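## Task

Join the two printed parts so they match the completed desk lamp shown on the stand, and do it quickly.

## Robot and tools

Robot: two six-joint arms, left_arm and right_arm, each ending in a parallel two-finger gripper with a wrist camera. The left arm is the robot's own left, on the +y side; image sides do not follow these names. Base roots in the scene frame: left_arm (-0.029, +0.335, +0.087) m, right_arm (-0.029, -0.335, +0.087) m, each turned slightly inward.

Scene frame: origin at table-top height above the robot's foot, +x out over the table (which starts near x = +0.15 m and may be skewed), +y to the robot's left, +z up. Reported gripper positions are in metres, orientations as quaternions w,x,y,z; both can be a few cm off, worse at long reach. The gripper's fingers point along its own +z and close along its y; end_effector_position is the point between the pads, about 1 cm short of the tips.

Row layout used by every motion call: 14 plain numbers. First left_arm: waist, shoulder, elbow, wrist pitch, wrist yaw, wrist roll (absolute joint angles in radians), then its opening; then the same 7 for right_arm. Always give all 14 even when one arm is idle; to keep an arm or gripper still, repeat its current Joint targets and its current opening command (0 is a real half-open command, not 'no change'). Opening scale: +1 fully open, -1 closed. Stated joint ranges (rad): waist -2.880..2.880, shoulder 0.000..3.142, elbow 0.000..3.019, wrist pitch -1.693..1.571, wrist yaw -1.571..1.571, wrist roll -2.094..2.094. A target more than 0.084 rad outside a range, and farther out than the joint already is, gets the call rejected; real ends may differ by up to 0.084 rad.

execute_actions(actions, cameras): actions is a list of actions; each action is a list of up to 15 rows, one per 1/30 s control step, and a short list repeats its last row to fill 15 steps. Per step each joint's target is kept within a lead of its measured angle (0.716 rad waist and shoulder, 0.645 elbow, 0.69 wrist pitch, 1.84 wrist yaw, 3.24 wrist roll), and if the rows would shift a gripper more than 110 mm from where it is, that arm's targets are pulled back; so big jumps need several actions. An empty actions list just reports state with all camera images. cameras: list of names, ["all"], or []; an unknown name invalidates the call.

move(target, speed, blend, opening_speed, grip_force, blocking, cameras): target is one 14-number row or a list of up to 15 such rows, all absolute joint angles, visited in order; all joints move together, so grippers follow curves and nothing is avoided. speed: rad/s for the joint with the longest way to go, 0.01 to 12.57, default 0.5, one value or one per target. blend: rad, rounding corners at intermediate rows; 0 (default) stops at each. opening_speed: how fast the opening command ramps, in scale units per second, at least 0.2. grip_force: newtons per finger pad, 10 to 50, one value or one per arm; it persists, and lower forces close slowly. blocking=false returns early while the move runs; a new move takes over from the current point. Result ends with a move: line such as done, off_target (resting more than 0.035 rad from target), moving, held or fault, plus limits=held if steps were withheld. done does not prove contact or a grasp.

wait(seconds 0 to 10): lets time pass holding the last command; a running move continues. stop(): brakes the running move, needing some room. zoom_image(camera, region): enlarges [x0, y0, x1, y1] pixels of that camera's latest image, at most 504 by 504, origin top-left. Cameras: cam_head_left, cam_head_right, cam_bench, cam_left_wrist, cam_right_wrist, all 672x504; calibrations are given and approximate, wrist views may lag during motion. read_manual(section) returns licence text only. finished_scene(scene) ends scene 1 or 2 permanently; the assembly must hold with the robot let go.

Result lines: Joint positions and Joint velocities per arm (rad, rad/s, then pad gap in m, 0.094 when fully open); 'within noise' means at rest. Joint targets shows what joints are being driven toward now. Tool commands shows the current gripper commands. grip_measured is the measured opening on the command scale (may read a bit wide when empty, a few mm narrow when squeezing); grip_effort_nm is gripper motor effort, negative closing, not a pad force. Joint torques include gravity, with offsets and noise; entries 3 and 4 wrap at ±28 N m. 'joint sent to its limit' means a joint was clipped at its real end; 'joint command not followed' means the clearance check altered targets. Action calls also list joint angles at some steps.

Gripping: commanding below the touch reading raises squeeze about 1 N per 0.001, then jumps to the force limit; close slowly on fragile parts, and release by commanding well above grip_measured.

Avoid: dropping parts or releasing them while moving, letting anything fall far or leave the table, fast impacts with the table or heavy objects, hard pushes, any contact or squeeze between the two arms (can end the scene), and pushing toward unreachable poses or holding loads long, which heats motors (MOTOR HOT at 85 °C, arm collapses with OVER-TEMPERATURE FAULT at 100 °C). The simulation keeps running between replies.

Each tool is called after "Call:" as name([rows], argument=value, ...), one row to a line, values as JSON.

## Session

Call:
execute_actions(actions=[])

Scene clock: 0.00 s.
left_arm: end_effector_position=(+0.3846, +0.2168, +0.3849) grip_measured=+1.000 grip_effort_nm=n/a end_effector_quat_wxyz=(+0.172, +0.298, +0.879, -0.331) | right_arm: end_effector_position=(+0.3277, -0.1459, +0.2037) grip_measured=+1.000 grip_effort_nm=n/a end_effector_quat_wxyz=(+0.062, -0.514, +0.635, +0.574)
Joint positions: left_arm=[0.444 1.265 1.271 -1.315 0.64 0.492 0.094] | right_arm=[-0.39 1.827 1.181 -1.628 -0.968 -1.586 0.094]
Joint velocities: within noise
Joint torques (N m): no reading
Motor temperatures (°C): left_arm=[26 24 25 24 25 26 23] | right_arm=[26 28 25 25 24 24 25]
Heat: left arm: hottest waist 26 °C; right arm: hottest shoulder 28 °C.
Joint targets: left_arm=[0.445 1.271 1.289 -1.314 0.640 0.492] | right_arm=[-0.391 1.833 1.196 -1.630 -0.968 -1.586]
Tool commands: left_gripper/opening=+1.0 right_gripper/opening=+1.0

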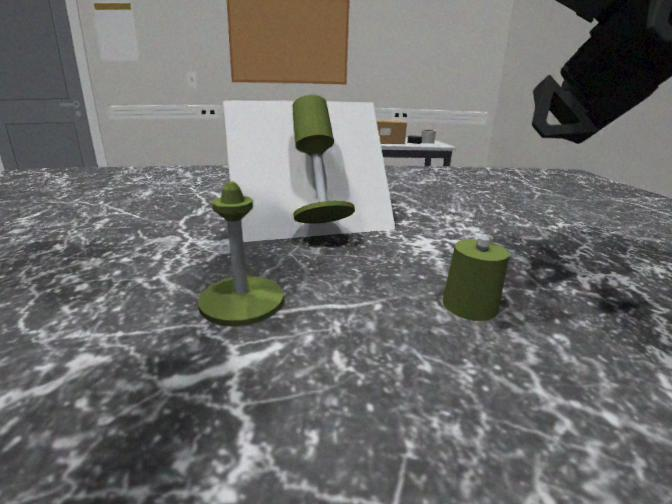

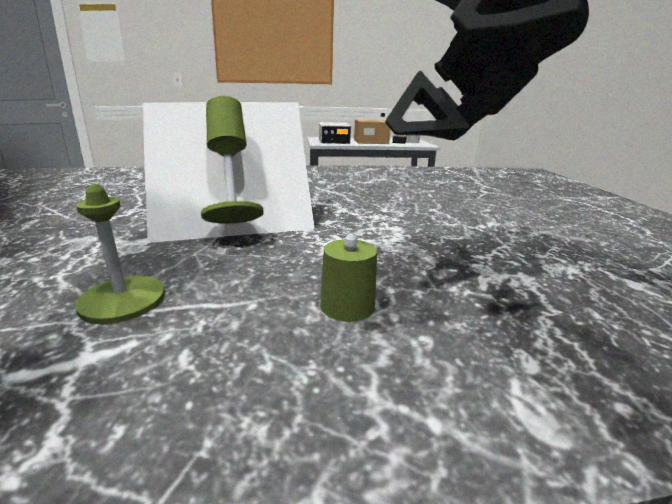

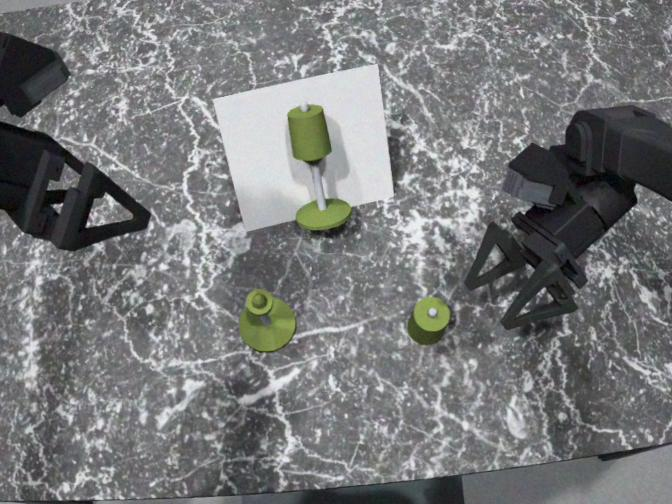

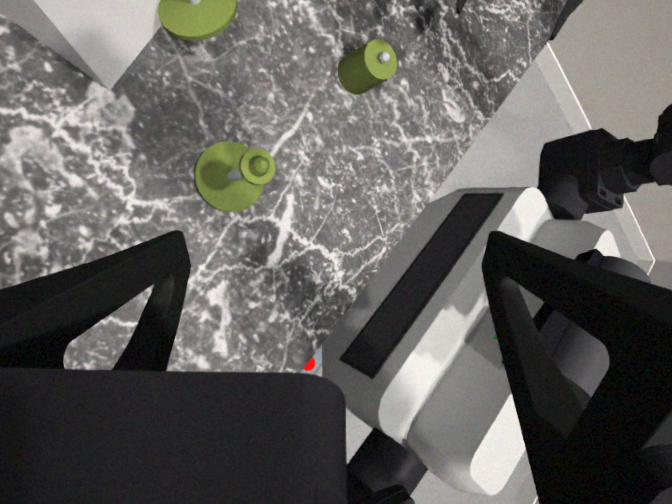

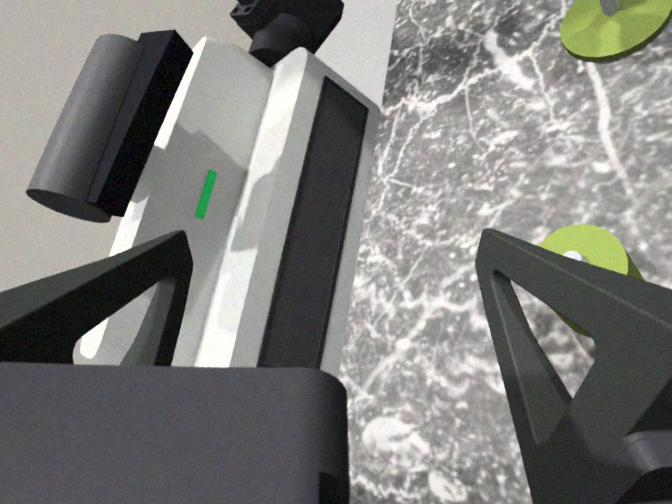

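Call:
zoom_image(camera="cam_head_left", region=[180, 80, 540, 340])

Call:
zoom_image(camera="cam_bench", region=[220, 80, 480, 380])

Call:
zoom_image(camera="cam_head_right", region=[60, 80, 400, 340])

Scaled by 1.400 from the camera's 672x504 image, which has a finer 960x720 frame.

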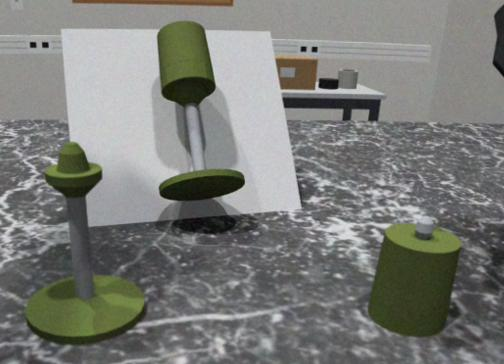

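Scaled by 1.680 from the camera's 672x504 image, which has a finer 960x720 frame.

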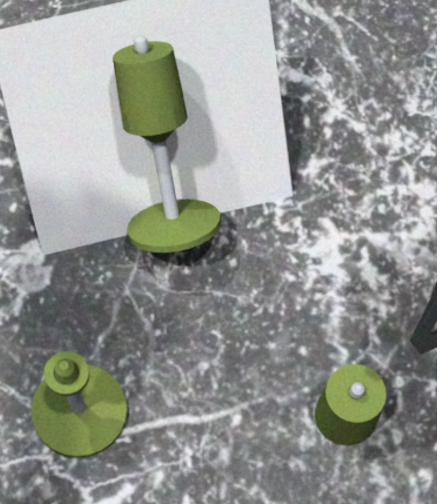

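Scaled by 1.482 from the camera's 672x504 image, which has a finer 960x720 frame.

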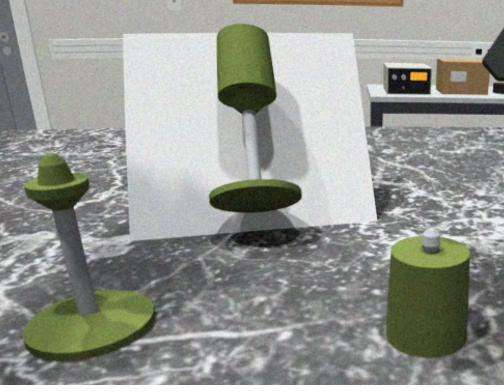

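Call:
move(target=[1.0,1.271,1.289,-1.314,0.64,0.492,1,0.041,1.6855,1.138,-1.028,0.106,0,1], speed=1.2, cameras=["all"])

Scene clock: 84.57 s.
left_arm: end_effector_position=(+0.4021, +0.4423, +0.3634) grip_measured=+1.000 grip_effort_nm=0.00 end_effector_quat_wxyz=(+0.228, +0.047, +0.935, -0.267) | right_arm: end_effector_position=(+0.3642, -0.1028, +0.1358) grip_measured=+1.000 grip_effort_nm=0.03 end_effector_quat_wxyz=(-0.009, -0.297, +0.955, -0.001)
Joint positions: left_arm=[0.988 1.265 1.271 -1.315 0.64 0.492 0.094] | right_arm=[0.039 1.698 1.142 -1.038 0.102 -0.016 0.094]
Joint torques (N m): left_arm=[0.32 -11.69 9.31 0.81 0.45 0.02] | right_arm=[1.9 -16.91 8.88 1.06 0.06 0.11]
Motor temperatures (°C): left_arm=[26 26 36 24 26 26 23] | right_arm=[26 34 31 25 24 24 25]
Heat: left arm: hottest elbow 36 °C; right arm: hottest shoulder 34 °C.
Joint targets: left_arm=[1.000 1.271 1.289 -1.314 0.640 0.492] | right_arm=[0.041 1.685 1.138 -1.028 0.106 0.000]
move: done
camera_calibration:
cam_left_wrist: T_world_to_cam=[[-0.200129, -0.859456, 0.470408, 0.289602], [-0.958771, 0.270661, 0.0866122, 0.236337], [-0.20176, -0.43368, -0.878188, 0.715869], [0, 0, 0, 1]] pos_world=[0.428985, 0.495391, 0.471967]
cam_right_wrist: T_world_to_cam=[[0.558771, -0.82932, 0.00176579, -0.289892], [-0.658479, -0.442368, 0.608864, 0.113135], [-0.504162, -0.341379, -0.793272, 0.38139], [0, 0, 0, 1]] pos_world=[0.428763, -0.0601674, 0.234174]

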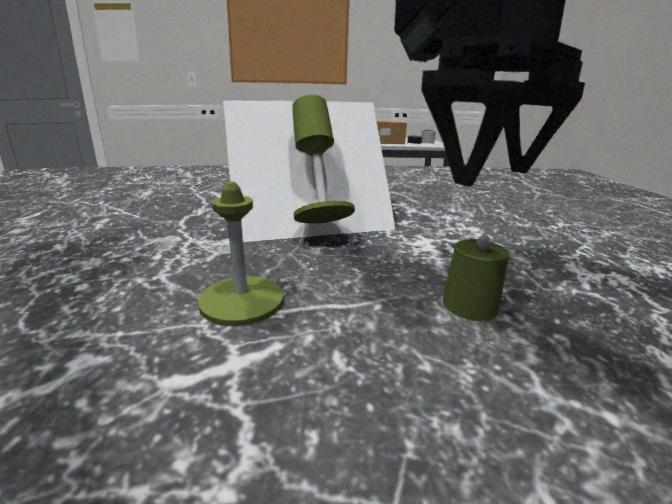

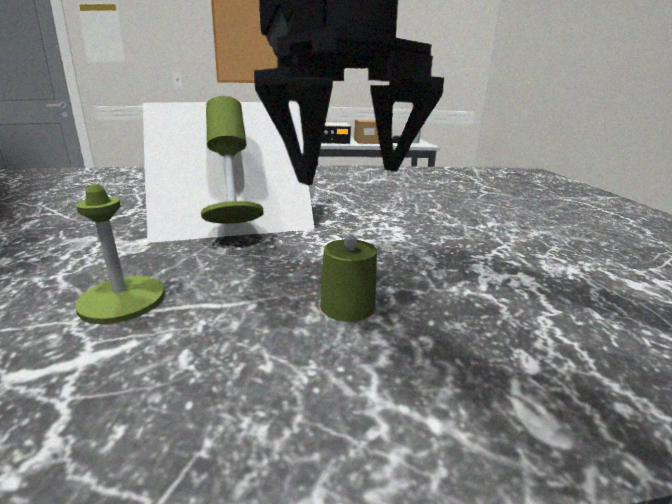

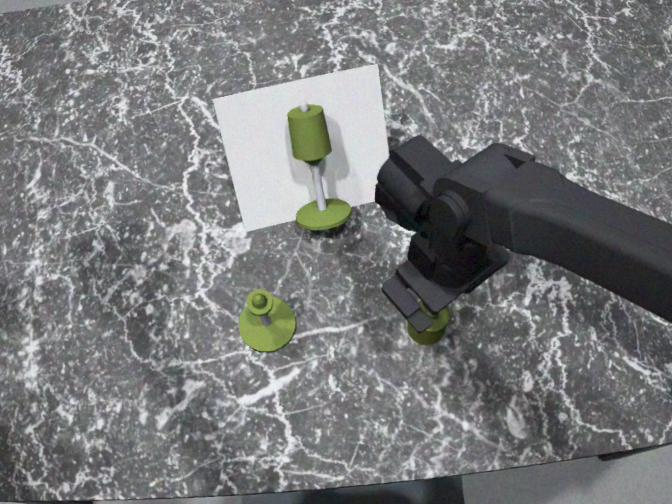

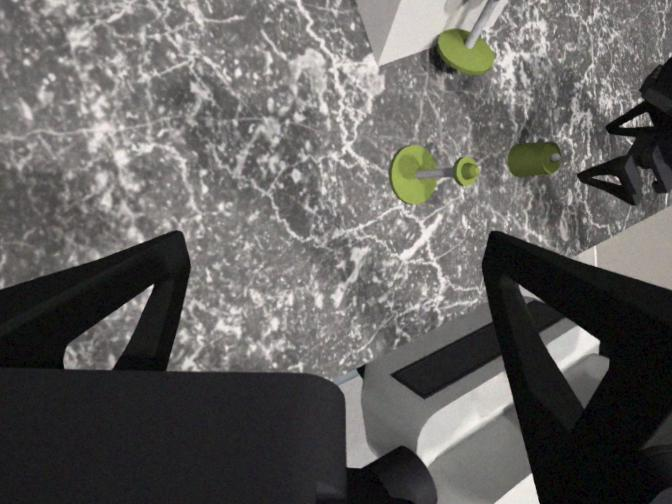

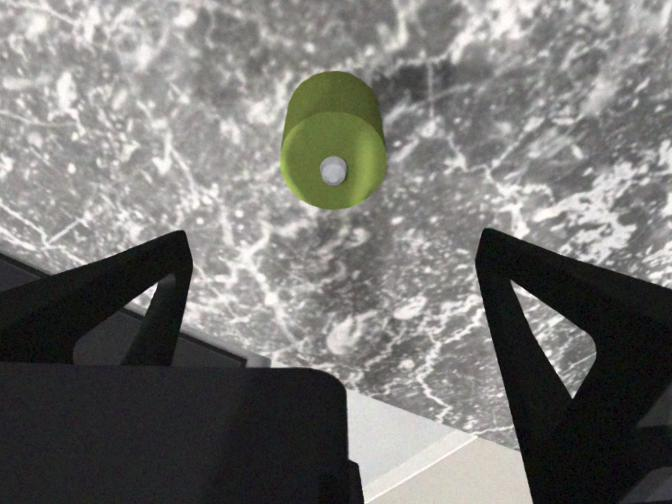

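Call:
move([
  [1.0,1.271,1.289,-1.314,0.64,0.492,1,0.021,1.84,1.034,-0.75,0.106,0.005,1],
  [1.0,1.271,1.289,-1.314,0.64,0.492,1,0.021,1.84,1.034,-0.75,0.106,0.005,-0.2],
], speed=0.5, opening_speed=1.0, cameras=["cam_right_wrist","cam_head_right"])

Scene clock: 98.63 s.
left_arm: end_effector_position=(+0.4021, +0.4423, +0.3634) grip_measured=+1.000 grip_effort_nm=0.00 end_effector_quat_wxyz=(+0.228, +0.047, +0.935, -0.267) | right_arm: end_effector_position=(+0.3600, -0.0989, +0.0465) grip_measured=+0.018 grip_effort_nm=-0.99 end_effector_quat_wxyz=(+0.008, -0.288, +0.958, +0.004)
Joint positions: left_arm=[0.988 1.265 1.271 -1.315 0.64 0.492 0.094] | right_arm=[0.03 1.828 1.032 -0.76 0.103 -0.01 0.048]
Joint torques (N m): left_arm=[0.26 -11.46 9.35 0.81 0.46 0.02] | right_arm=[1.03 -15.38 8.02 1.16 0.02 0.11]
Heat: left arm: hottest elbow 36 °C; right arm: hottest shoulder 32 °C.
Joint targets: left_arm=[1.000 1.271 1.289 -1.314 0.640 0.492] | right_arm=[0.021 1.840 1.034 -0.750 0.106 0.005]
move: done
camera_calibration:
cam_right_wrist: T_world_to_cam=[[0.543666, -0.839298, 0.00258525, -0.279738], [-0.68471, -0.441744, 0.579685, 0.177453], [-0.485387, -0.316925, -0.814836, 0.306438], [0, 0, 0, 1]] pos_world=[0.422329, -0.0592771, 0.147554]
Images, in order (width x height): cam_head_right 672x504, cam_right_wrist 672x504.

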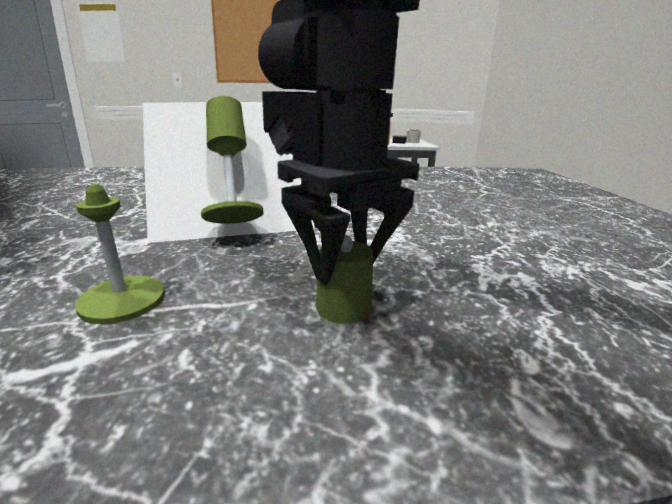

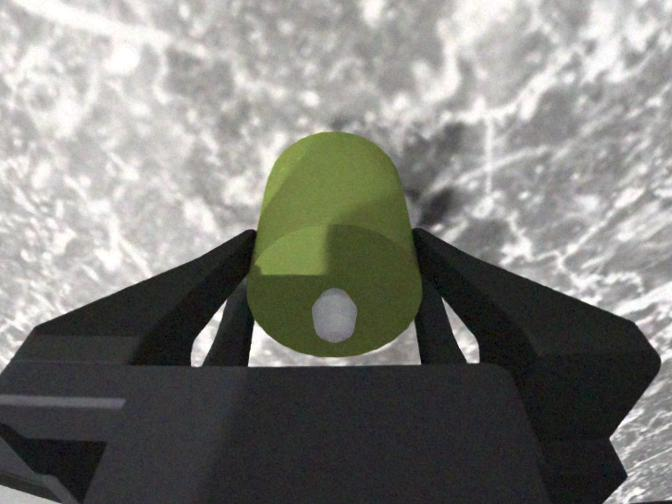

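Call:
move([
  [1.0,1.271,1.289,-1.314,0.64,0.492,1,0.03,1.62,1.18,-1.12,0.106,0,-0.2],
  [1.0,1.271,1.289,-1.314,0.64,0.492,1,0.345,2.032,1.814,-1.369,0.1,0,-0.2],
], speed=0.6, blend=0.1, cameras=["all"])

Scene clock: 117.40 s.
left_arm: end_effector_position=(+0.4021, +0.4423, +0.3634) grip_measured=+1.000 grip_effort_nm=0.00 end_effector_quat_wxyz=(+0.228, +0.047, +0.935, -0.267) | right_arm: end_effector_position=(+0.3682, +0.1165, +0.2119) grip_measured=+0.018 grip_effort_nm=-0.99 end_effector_quat_wxyz=(+0.001, -0.440, +0.898, -0.001)
Joint positions: left_arm=[0.988 1.265 1.271 -1.315 0.64 0.492 0.094] | right_arm=[0.353 2.007 1.76 -1.36 0.102 -0.01 0.048]
Joint torques (N m): left_arm=[0.56 -11.52 9.29 0.77 0.44 0.03] | right_arm=[1.61 -20.13 15.32 0.27 -0.14 0.07]
Heat: left arm: hottest elbow 37 °C; right arm: hottest shoulder 32 °C.
Joint targets: left_arm=[1.000 1.271 1.289 -1.314 0.640 0.492] | right_arm=[0.345 2.032 1.814 -1.369 0.100 0.000]
move: off_target (right_arm); right_arm: the elbow is farthest, 0.054 rad from its target
camera_calibration:
cam_left_wrist: T_world_to_cam=[[-0.200129, -0.859456, 0.470408, 0.289602], [-0.958771, 0.270661, 0.0866122, 0.236337], [-0.20176, -0.43368, -0.878188, 0.715869], [0, 0, 0, 1]] pos_world=[0.428985, 0.495391, 0.471967]
cam_right_wrist: T_world_to_cam=[[0.783739, -0.62104, 0.0079744, -0.218764], [-0.503552, -0.627851, 0.593496, 0.134281], [-0.363578, -0.469161, -0.804797, 0.484247], [0, 0, 0, 1]] pos_world=[0.415133, 0.175637, 0.31177]

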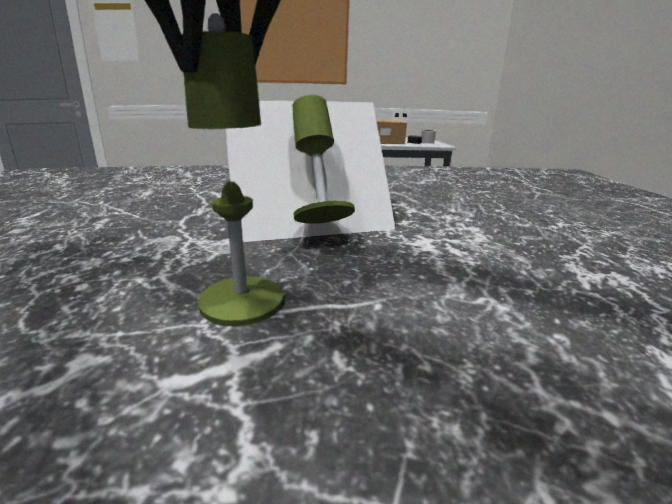

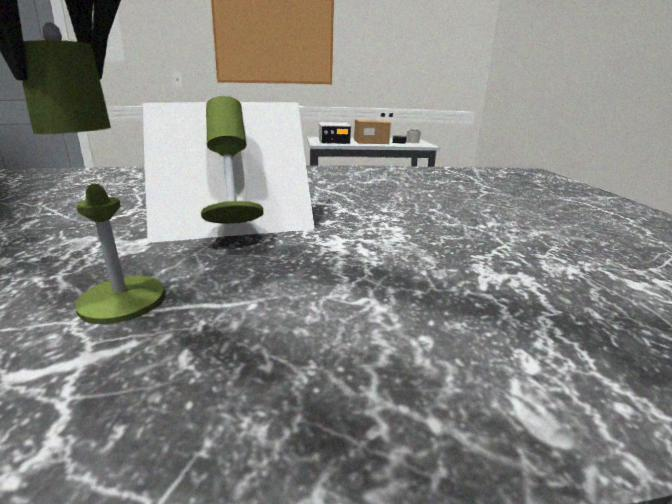

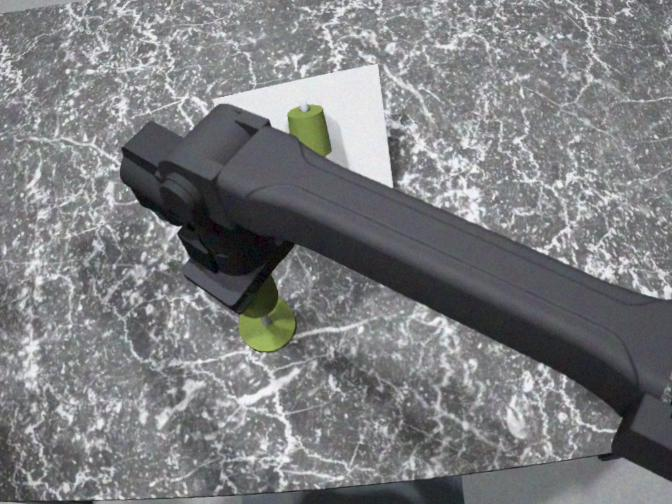

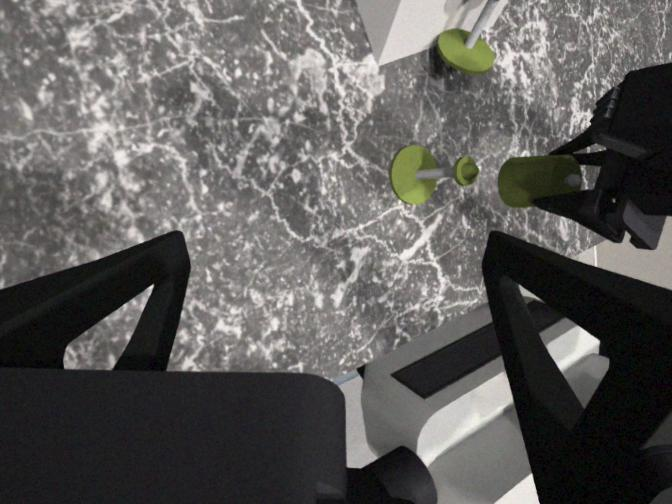

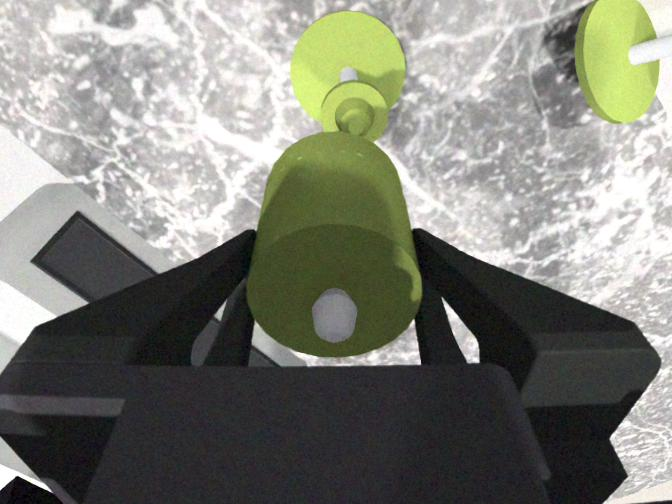

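Call:
move(target=[1.0,1.271,1.289,-1.314,0.64,0.492,1,0.330,2.06,1.80,-1.332,0.1,0.005,-0.2], speed=0.3, cameras=["cam_right_wrist","cam_head_left","cam_head_right"])

Scene clock: 137.40 s.
left_arm: end_effector_position=(+0.4021, +0.4423, +0.3634) grip_measured=+1.000 grip_effort_nm=0.00 end_effector_quat_wxyz=(+0.228, +0.047, +0.935, -0.267) | right_arm: end_effector_position=(+0.3764, +0.1149, +0.1930) grip_measured=+0.018 grip_effort_nm=-0.99 end_effector_quat_wxyz=(-0.005, -0.433, +0.901, -0.004)
Joint positions: left_arm=[0.988 1.265 1.271 -1.315 0.64 0.492 0.094] | right_arm=[0.337 2.038 1.76 -1.342 0.102 -0.01 0.048]
Joint torques (N m): left_arm=[0.38 -11.52 9.32 0.77 0.44 0.04] | right_arm=[1.79 -20.66 13.96 1.07 -0.15 0.11]
Motor temperatures (°C): left_arm=[26 27 37 24 26 26 23] | right_arm=[26 32 39 25 24 24 27]
Heat: left arm: hottest elbow 37 °C; right arm: hottest elbow 39 °C.
Joint targets: left_arm=[1.000 1.271 1.289 -1.314 0.640 0.492] | right_arm=[0.330 2.060 1.800 -1.332 0.100 0.005]
move: off_target (right_arm); right_arm: the elbow is farthest, 0.040 rad from its target
camera_calibration:
cam_right_wrist: T_world_to_cam=[[0.77504, -0.631869, 0.00741243, -0.221351], [-0.506867, -0.614624, 0.604419, 0.146284], [-0.377358, -0.472206, -0.796632, 0.475192], [0, 0, 0, 1]] pos_world=[0.42502, 0.174434, 0.291777]
Images, in order (width x height): cam_head_left 672x504, cam_head_right 672x504, cam_right_wrist 672x504.

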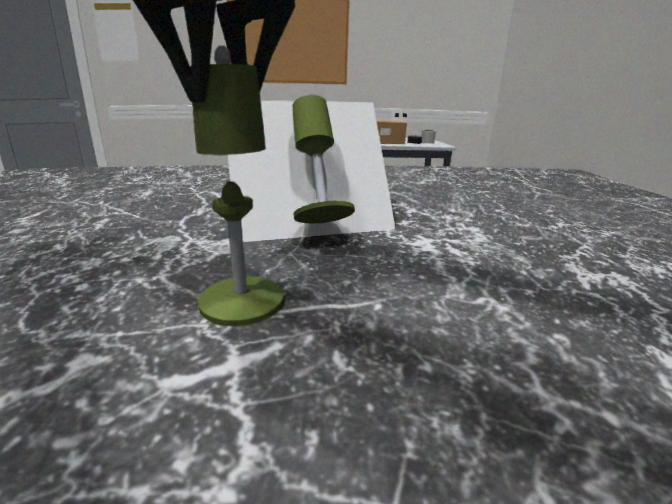

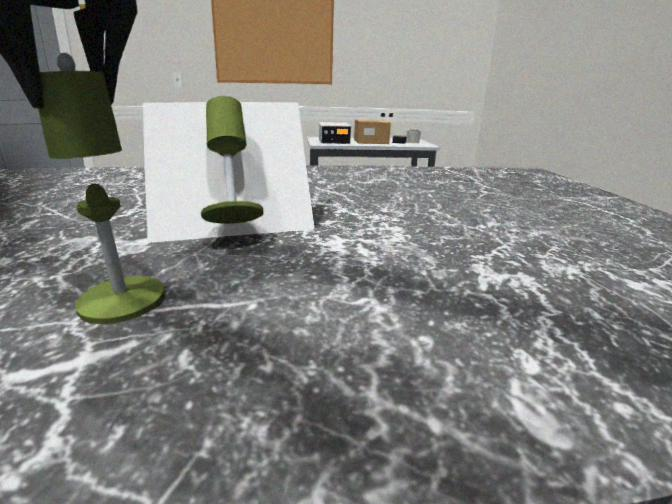

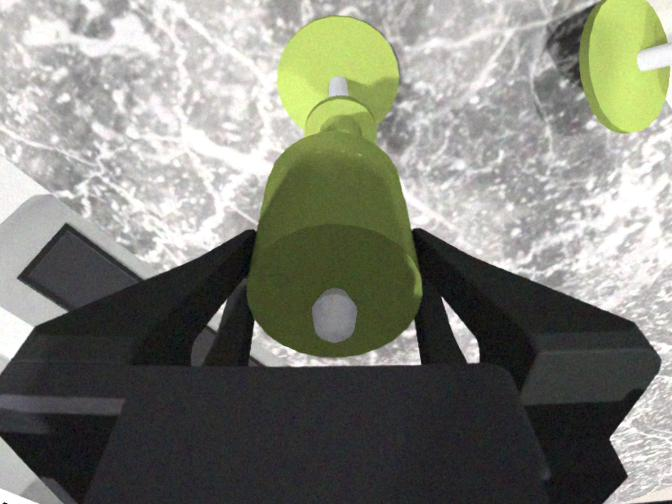

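Call:
move(target=[1.0,1.271,1.289,-1.314,0.64,0.492,1,0.325,2.080,1.80,-1.297,0.1,0.005,-0.2], speed=0.2, cameras=["cam_right_wrist","cam_head_left","cam_head_right"])

Scene clock: 141.97 s.
left_arm: end_effector_position=(+0.4021, +0.4423, +0.3634) grip_measured=+1.000 grip_effort_nm=0.00 end_effector_quat_wxyz=(+0.228, +0.047, +0.935, -0.267) | right_arm: end_effector_position=(+0.3817, +0.1208, +0.1827) grip_measured=+0.018 grip_effort_nm=-0.99 end_effector_quat_wxyz=(+0.002, -0.431, +0.902, +0.000)
Joint positions: left_arm=[0.988 1.265 1.271 -1.315 0.64 0.492 0.094] | right_arm=[0.335 2.055 1.76 -1.307 0.102 -0.01 0.048]
Joint torques (N m): left_arm=[0.44 -11.34 9.39 0.79 0.44 0.03] | right_arm=[1.49 -20.84 14 1.11 -0.14 0.11]
Heat: left arm: hottest elbow 38 °C; right arm: hottest elbow 40 °C.
Joint targets: left_arm=[1.000 1.271 1.289 -1.314 0.640 0.492] | right_arm=[0.325 2.080 1.800 -1.297 0.100 0.005]
move: off_target (right_arm); right_arm: the elbow is farthest, 0.040 rad from its target
camera_calibration:
cam_right_wrist: T_world_to_cam=[[0.772422, -0.635067, 0.00735661, -0.220277], [-0.51568, -0.620367, 0.590947, 0.165329], [-0.370727, -0.460254, -0.806677, 0.469639], [0, 0, 0, 1]] pos_world=[0.429511, 0.178827, 0.282767]
Images, in order (width x height): cam_head_left 672x504, cam_head_right 672x504, cam_right_wrist 672x504.

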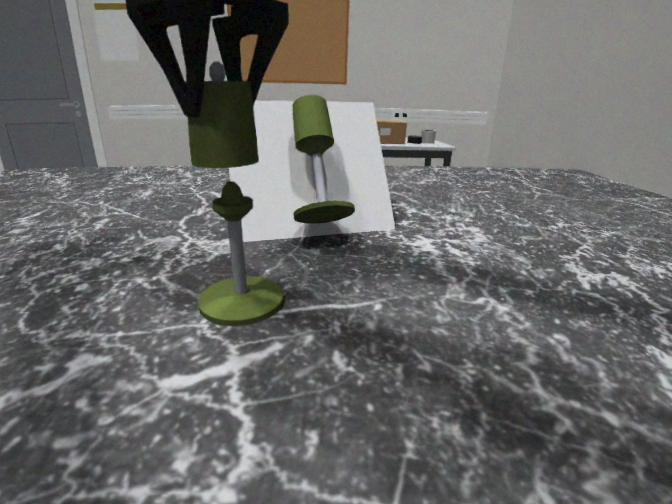

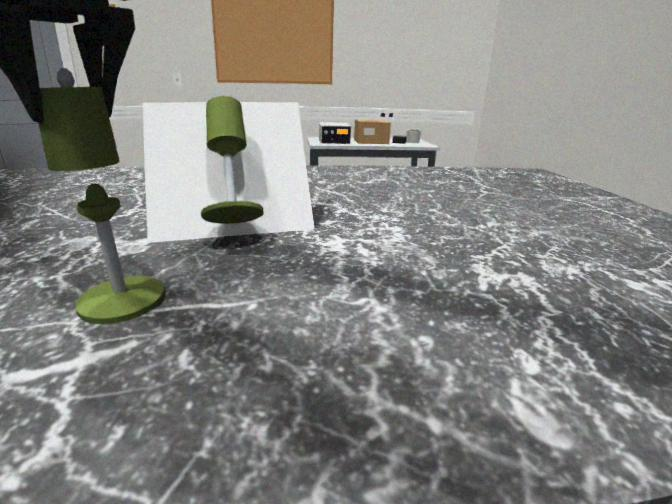

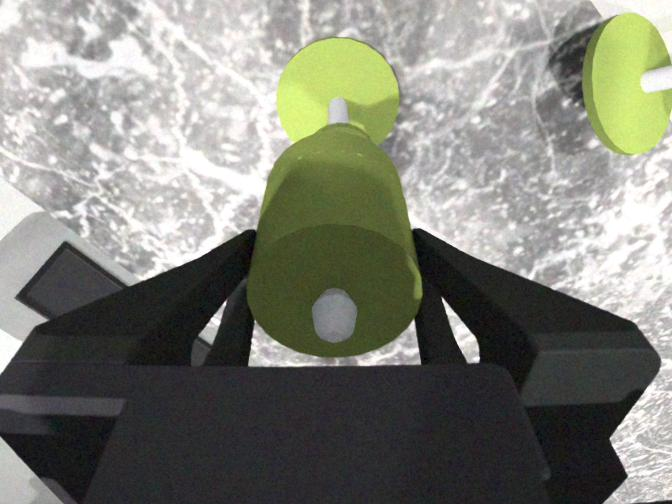

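Call:
move(target=[1.0,1.271,1.289,-1.314,0.64,0.492,1,0.320,2.083,1.715,-1.246,0.1,0.005,-0.2], speed=0.15, cameras=["cam_right_wrist","cam_head_left","cam_head_right"])

Scene clock: 163.57 s.
left_arm: end_effector_position=(+0.4021, +0.4423, +0.3634) grip_measured=+1.000 grip_effort_nm=0.00 end_effector_quat_wxyz=(+0.228, +0.047, +0.935, -0.267) | right_arm: end_effector_position=(+0.3803, +0.1173, +0.1635) grip_measured=+0.018 grip_effort_nm=-0.99 end_effector_quat_wxyz=(+0.003, -0.429, +0.903, +0.000)
Joint positions: left_arm=[0.988 1.265 1.271 -1.315 0.64 0.492 0.094] | right_arm=[0.33 2.059 1.715 -1.256 0.102 -0.01 0.048]
Joint torques (N m): left_arm=[0.38 -11.63 9.35 0.8 0.45 0.02] | right_arm=[1.55 -20.84 10.32 1.11 -0.14 0.11]
Heat: left arm: hottest elbow 38 °C; right arm: hottest elbow 42 °C.
Joint targets: left_arm=[1.000 1.271 1.289 -1.314 0.640 0.492] | right_arm=[0.320 2.083 1.715 -1.246 0.100 0.005]
move: done
camera_calibration:
cam_right_wrist: T_world_to_cam=[[0.769175, -0.638998, 0.00711066, -0.219554], [-0.519244, -0.618462, 0.589822, 0.175177], [-0.372497, -0.457369, -0.807502, 0.452541], [0, 0, 0, 1]] pos_world=[0.428405, 0.175024, 0.263666]
Images, in order (width x height): cam_head_left 672x504, cam_head_right 672x504, cam_right_wrist 672x504.

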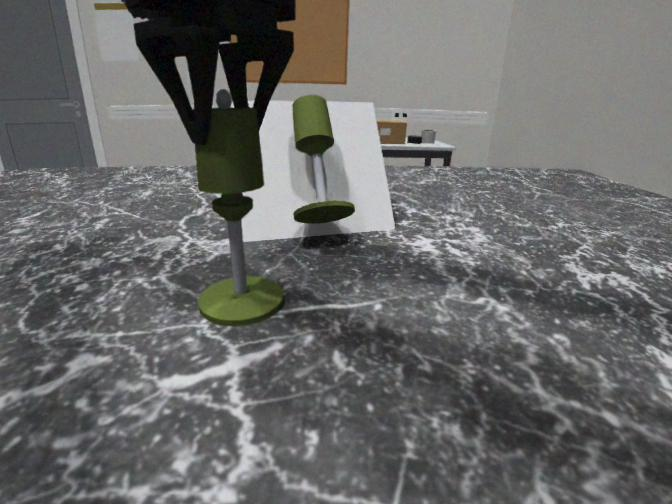

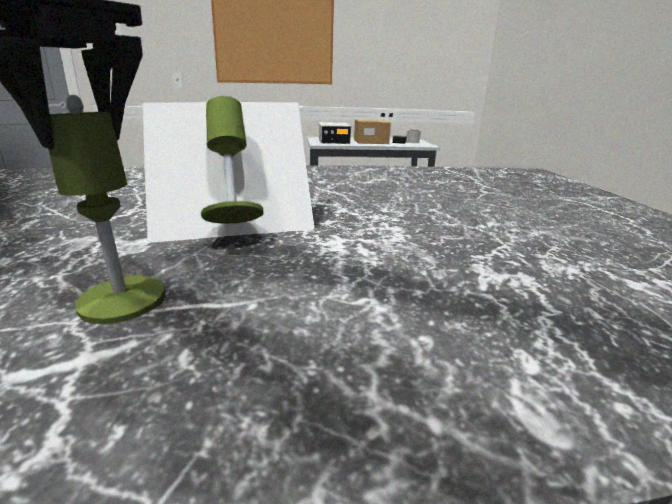

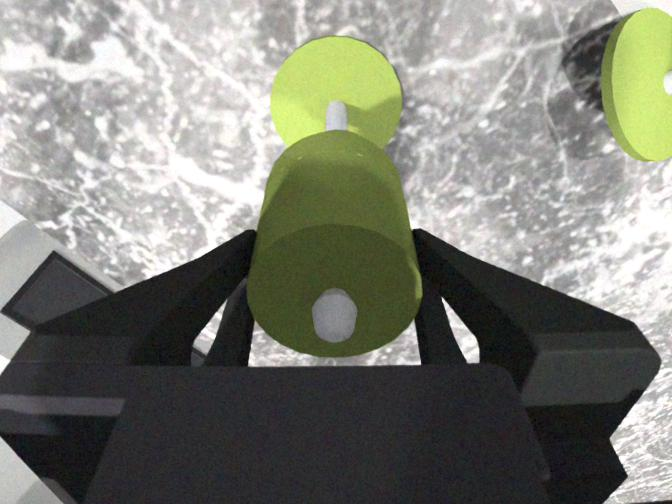

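Call:
move([
  [1.0,1.271,1.289,-1.314,0.64,0.492,1,0.314,2.080,1.708,-1.244,0.1,0.005,-0.2],
  [1.0,1.271,1.289,-1.314,0.64,0.492,1,0.314,2.089,1.694,-1.220,0.1,0.005,-0.2],
], speed=0.1, cameras=["cam_right_wrist","cam_head_left","cam_head_right"])

Scene clock: 175.37 s.
left_arm: end_effector_position=(+0.4021, +0.4423, +0.3634) grip_measured=+1.000 grip_effort_nm=0.00 end_effector_quat_wxyz=(+0.228, +0.047, +0.935, -0.267) | right_arm: end_effector_position=(+0.3830, +0.1151, +0.1566) grip_measured=+0.018 grip_effort_nm=-0.99 end_effector_quat_wxyz=(+0.006, -0.426, +0.905, +0.002)
Joint positions: left_arm=[0.988 1.265 1.271 -1.315 0.64 0.492 0.094] | right_arm=[0.323 2.059 1.697 -1.229 0.102 -0.01 0.048]
Joint torques (N m): left_arm=[0.5 -11.63 9.26 0.77 0.45 0.02] | right_arm=[1.61 -20.31 10 1.13 -0.14 0.11]
Heat: left arm: hottest elbow 38 °C; right arm: hottest elbow 41 °C.
Joint targets: left_arm=[1.000 1.271 1.289 -1.314 0.640 0.492] | right_arm=[0.314 2.089 1.694 -1.220 0.100 0.005]
move: done
camera_calibration:
cam_right_wrist: T_world_to_cam=[[0.764172, -0.644976, 0.00691377, -0.220379], [-0.527102, -0.618265, 0.58302, 0.183298], [-0.371759, -0.449172, -0.812428, 0.446444], [0, 0, 0, 1]] pos_world=[0.430994, 0.171718, 0.257361]
Images, in order (width x height): cam_head_left 672x504, cam_head_right 672x504, cam_right_wrist 672x504.

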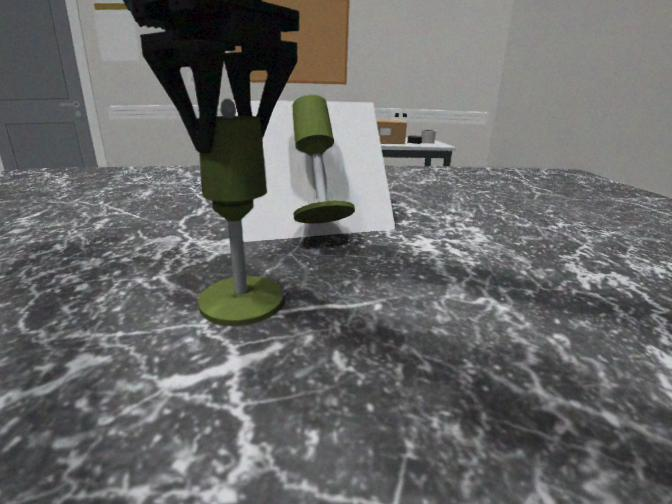

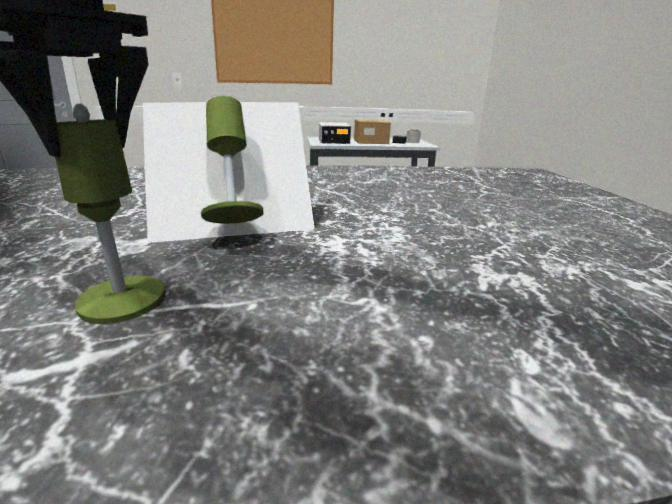

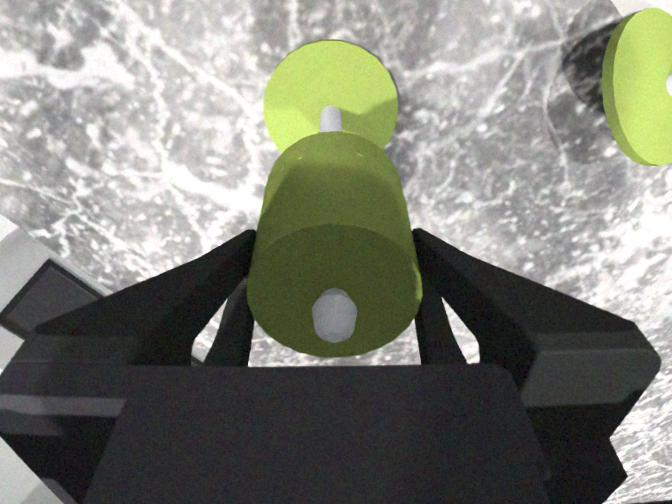

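Call:
move(target=[1.0,1.271,1.289,-1.314,0.64,0.492,1,0.313,2.096,1.685,-1.202,0.1,0.005,-0.2], speed=0.1, cameras=["cam_right_wrist","cam_head_left","cam_head_right"])

Scene clock: 181.67 s.
left_arm: end_effector_position=(+0.4021, +0.4423, +0.3634) grip_measured=+1.000 grip_effort_nm=0.00 end_effector_quat_wxyz=(+0.228, +0.047, +0.935, -0.267) | right_arm: end_effector_position=(+0.3828, +0.1160, +0.1492) grip_measured=+0.018 grip_effort_nm=-0.99 end_effector_quat_wxyz=(+0.007, -0.426, +0.905, +0.003)
Joint positions: left_arm=[0.988 1.265 1.271 -1.315 0.64 0.492 0.094] | right_arm=[0.323 2.066 1.688 -1.211 0.102 -0.01 0.048]
Joint torques (N m): left_arm=[0.5 -11.28 9.32 0.79 0.45 0.04] | right_arm=[1.49 -20.31 10.02 1.11 -0.14 0.11]
Heat: left arm: hottest elbow 38 °C; right arm: hottest elbow 40 °C.
Joint targets: left_arm=[1.000 1.271 1.289 -1.314 0.640 0.492] | right_arm=[0.313 2.096 1.685 -1.202 0.100 0.005]
move: done
camera_calibration:
cam_right_wrist: T_world_to_cam=[[0.764046, -0.645125, 0.0069086, -0.219503], [-0.527783, -0.618843, 0.581789, 0.188533], [-0.371051, -0.44816, -0.81331, 0.440582], [0, 0, 0, 1]] pos_world=[0.430694, 0.172517, 0.25016]
Images, in order (width x height): cam_head_left 672x504, cam_head_right 672x504, cam_right_wrist 672x504.

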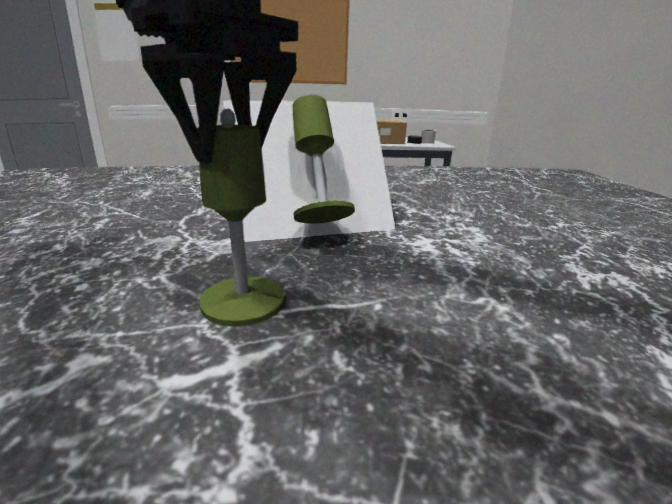

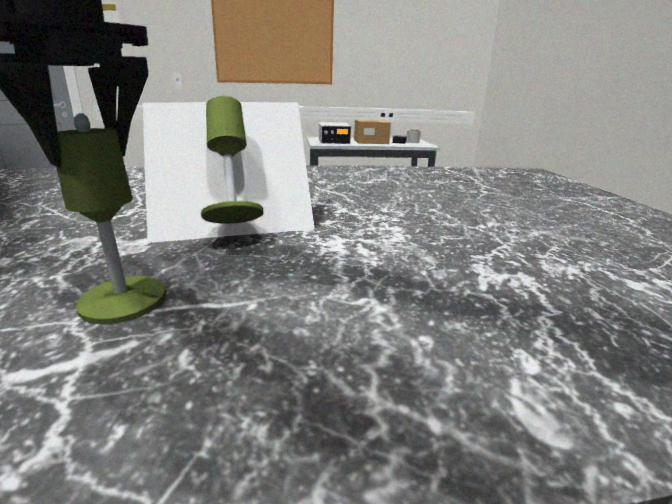

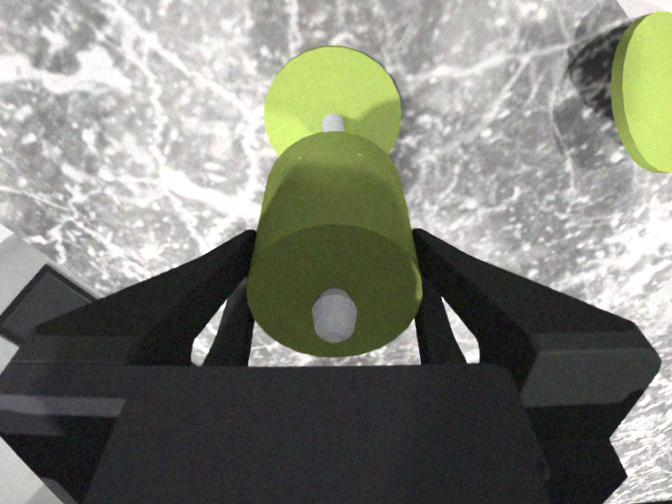

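Call:
zoom_image(camera="cam_head_right", region=[40, 80, 260, 330])

Call:
zoom_image(camera="cam_head_left", region=[180, 80, 380, 330])

Scaled by 2.016 from the camera's 672x504 image, which has a finer 960x720 frame.

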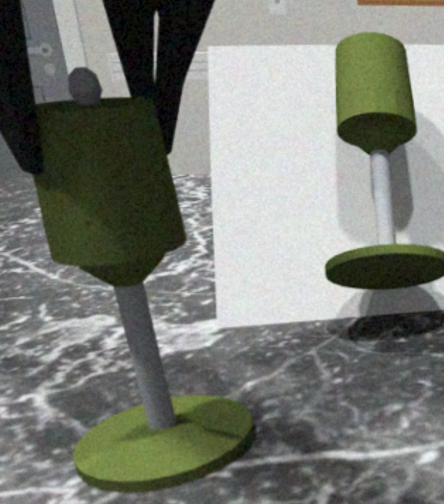

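Scaled by 2.016 from the camera's 672x504 image, which has a finer 960x720 frame.

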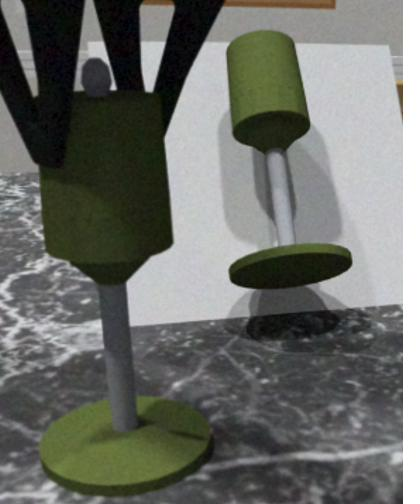

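Call:
move(target=[1.0,1.271,1.289,-1.314,0.64,0.492,1,0.312,2.101,1.675,-1.188,0.1,0.005,-0.2], speed=0.1, cameras=["cam_right_wrist","cam_head_left","cam_head_right"])

Call:
zoom_image(camera="cam_head_left", region=[180, 80, 380, 330])

Scene clock: 187.87 s.
left_arm: end_effector_position=(+0.4021, +0.4423, +0.3634) grip_measured=+1.000 grip_effort_nm=0.00 end_effector_quat_wxyz=(+0.228, +0.047, +0.935, -0.267) | right_arm: end_effector_position=(+0.3830, +0.1164, +0.1486) grip_measured=+0.018 grip_effort_nm=-0.99 end_effector_quat_wxyz=(+0.008, -0.425, +0.905, +0.003)
Joint positions: left_arm=[0.988 1.265 1.271 -1.315 0.64 0.492 0.094] | right_arm=[0.323 2.066 1.686 -1.207 0.102 -0.01 0.048]
Joint torques (N m): left_arm=[0.38 -11.52 9.32 0.81 0.45 0.04] | right_arm=[1.44 -19.9 9.24 1.55 -0.15 0.11]
Heat: left arm: hottest elbow 38 °C; right arm: hottest elbow 38 °C.
Joint targets: left_arm=[1.000 1.271 1.289 -1.314 0.640 0.492] | right_arm=[0.312 2.101 1.675 -1.188 0.100 0.005]
move: done
camera_calibration:
cam_right_wrist: T_world_to_cam=[[0.763869, -0.645334, 0.00688316, -0.219393], [-0.528932, -0.619905, 0.579611, 0.190161], [-0.369776, -0.446388, -0.814865, 0.439788], [0, 0, 0, 1]] pos_world=[0.430793, 0.172616, 0.249658]
Images, in order (width x height): cam_head_left 672x504, cam_head_right 672x504, cam_right_wrist 672x504.

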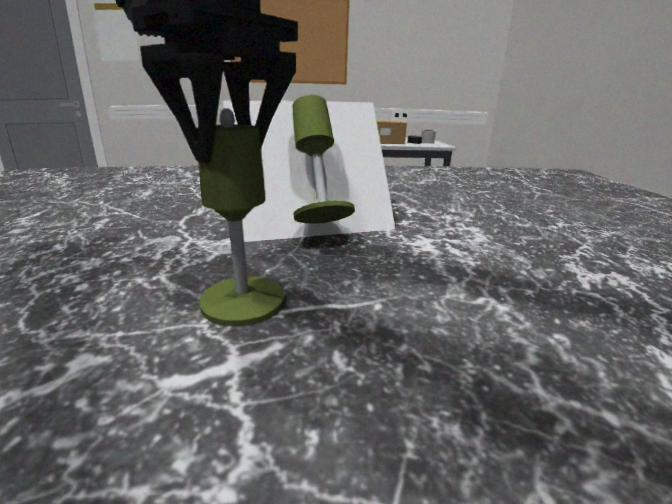

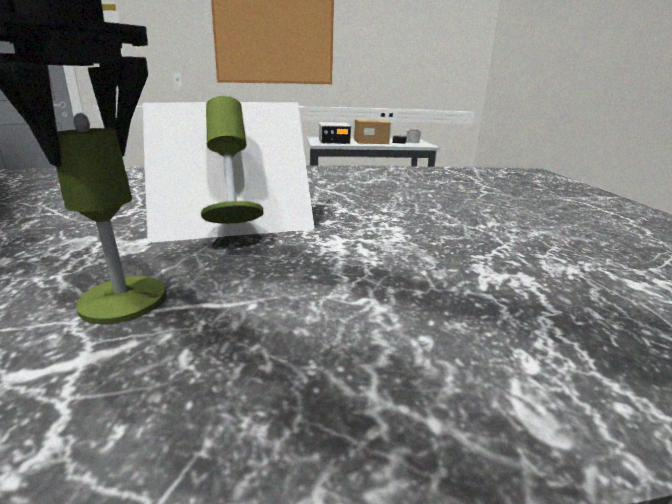

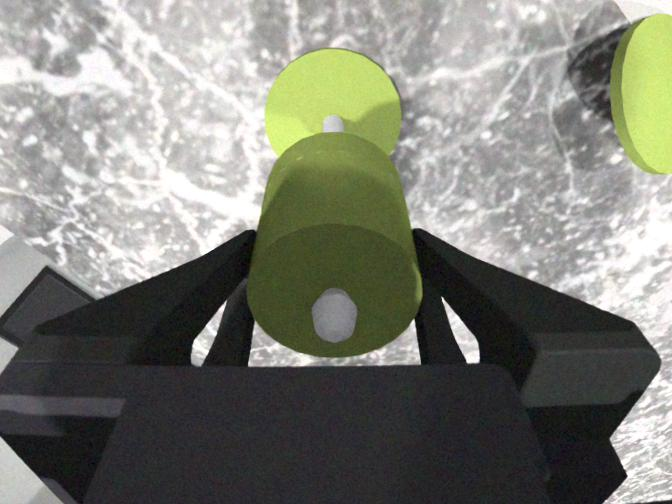

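Scaled by 2.016 from the camera's 672x504 image, which has a finer 960x720 frame.

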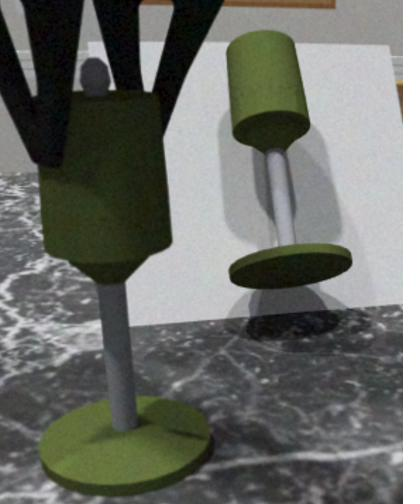

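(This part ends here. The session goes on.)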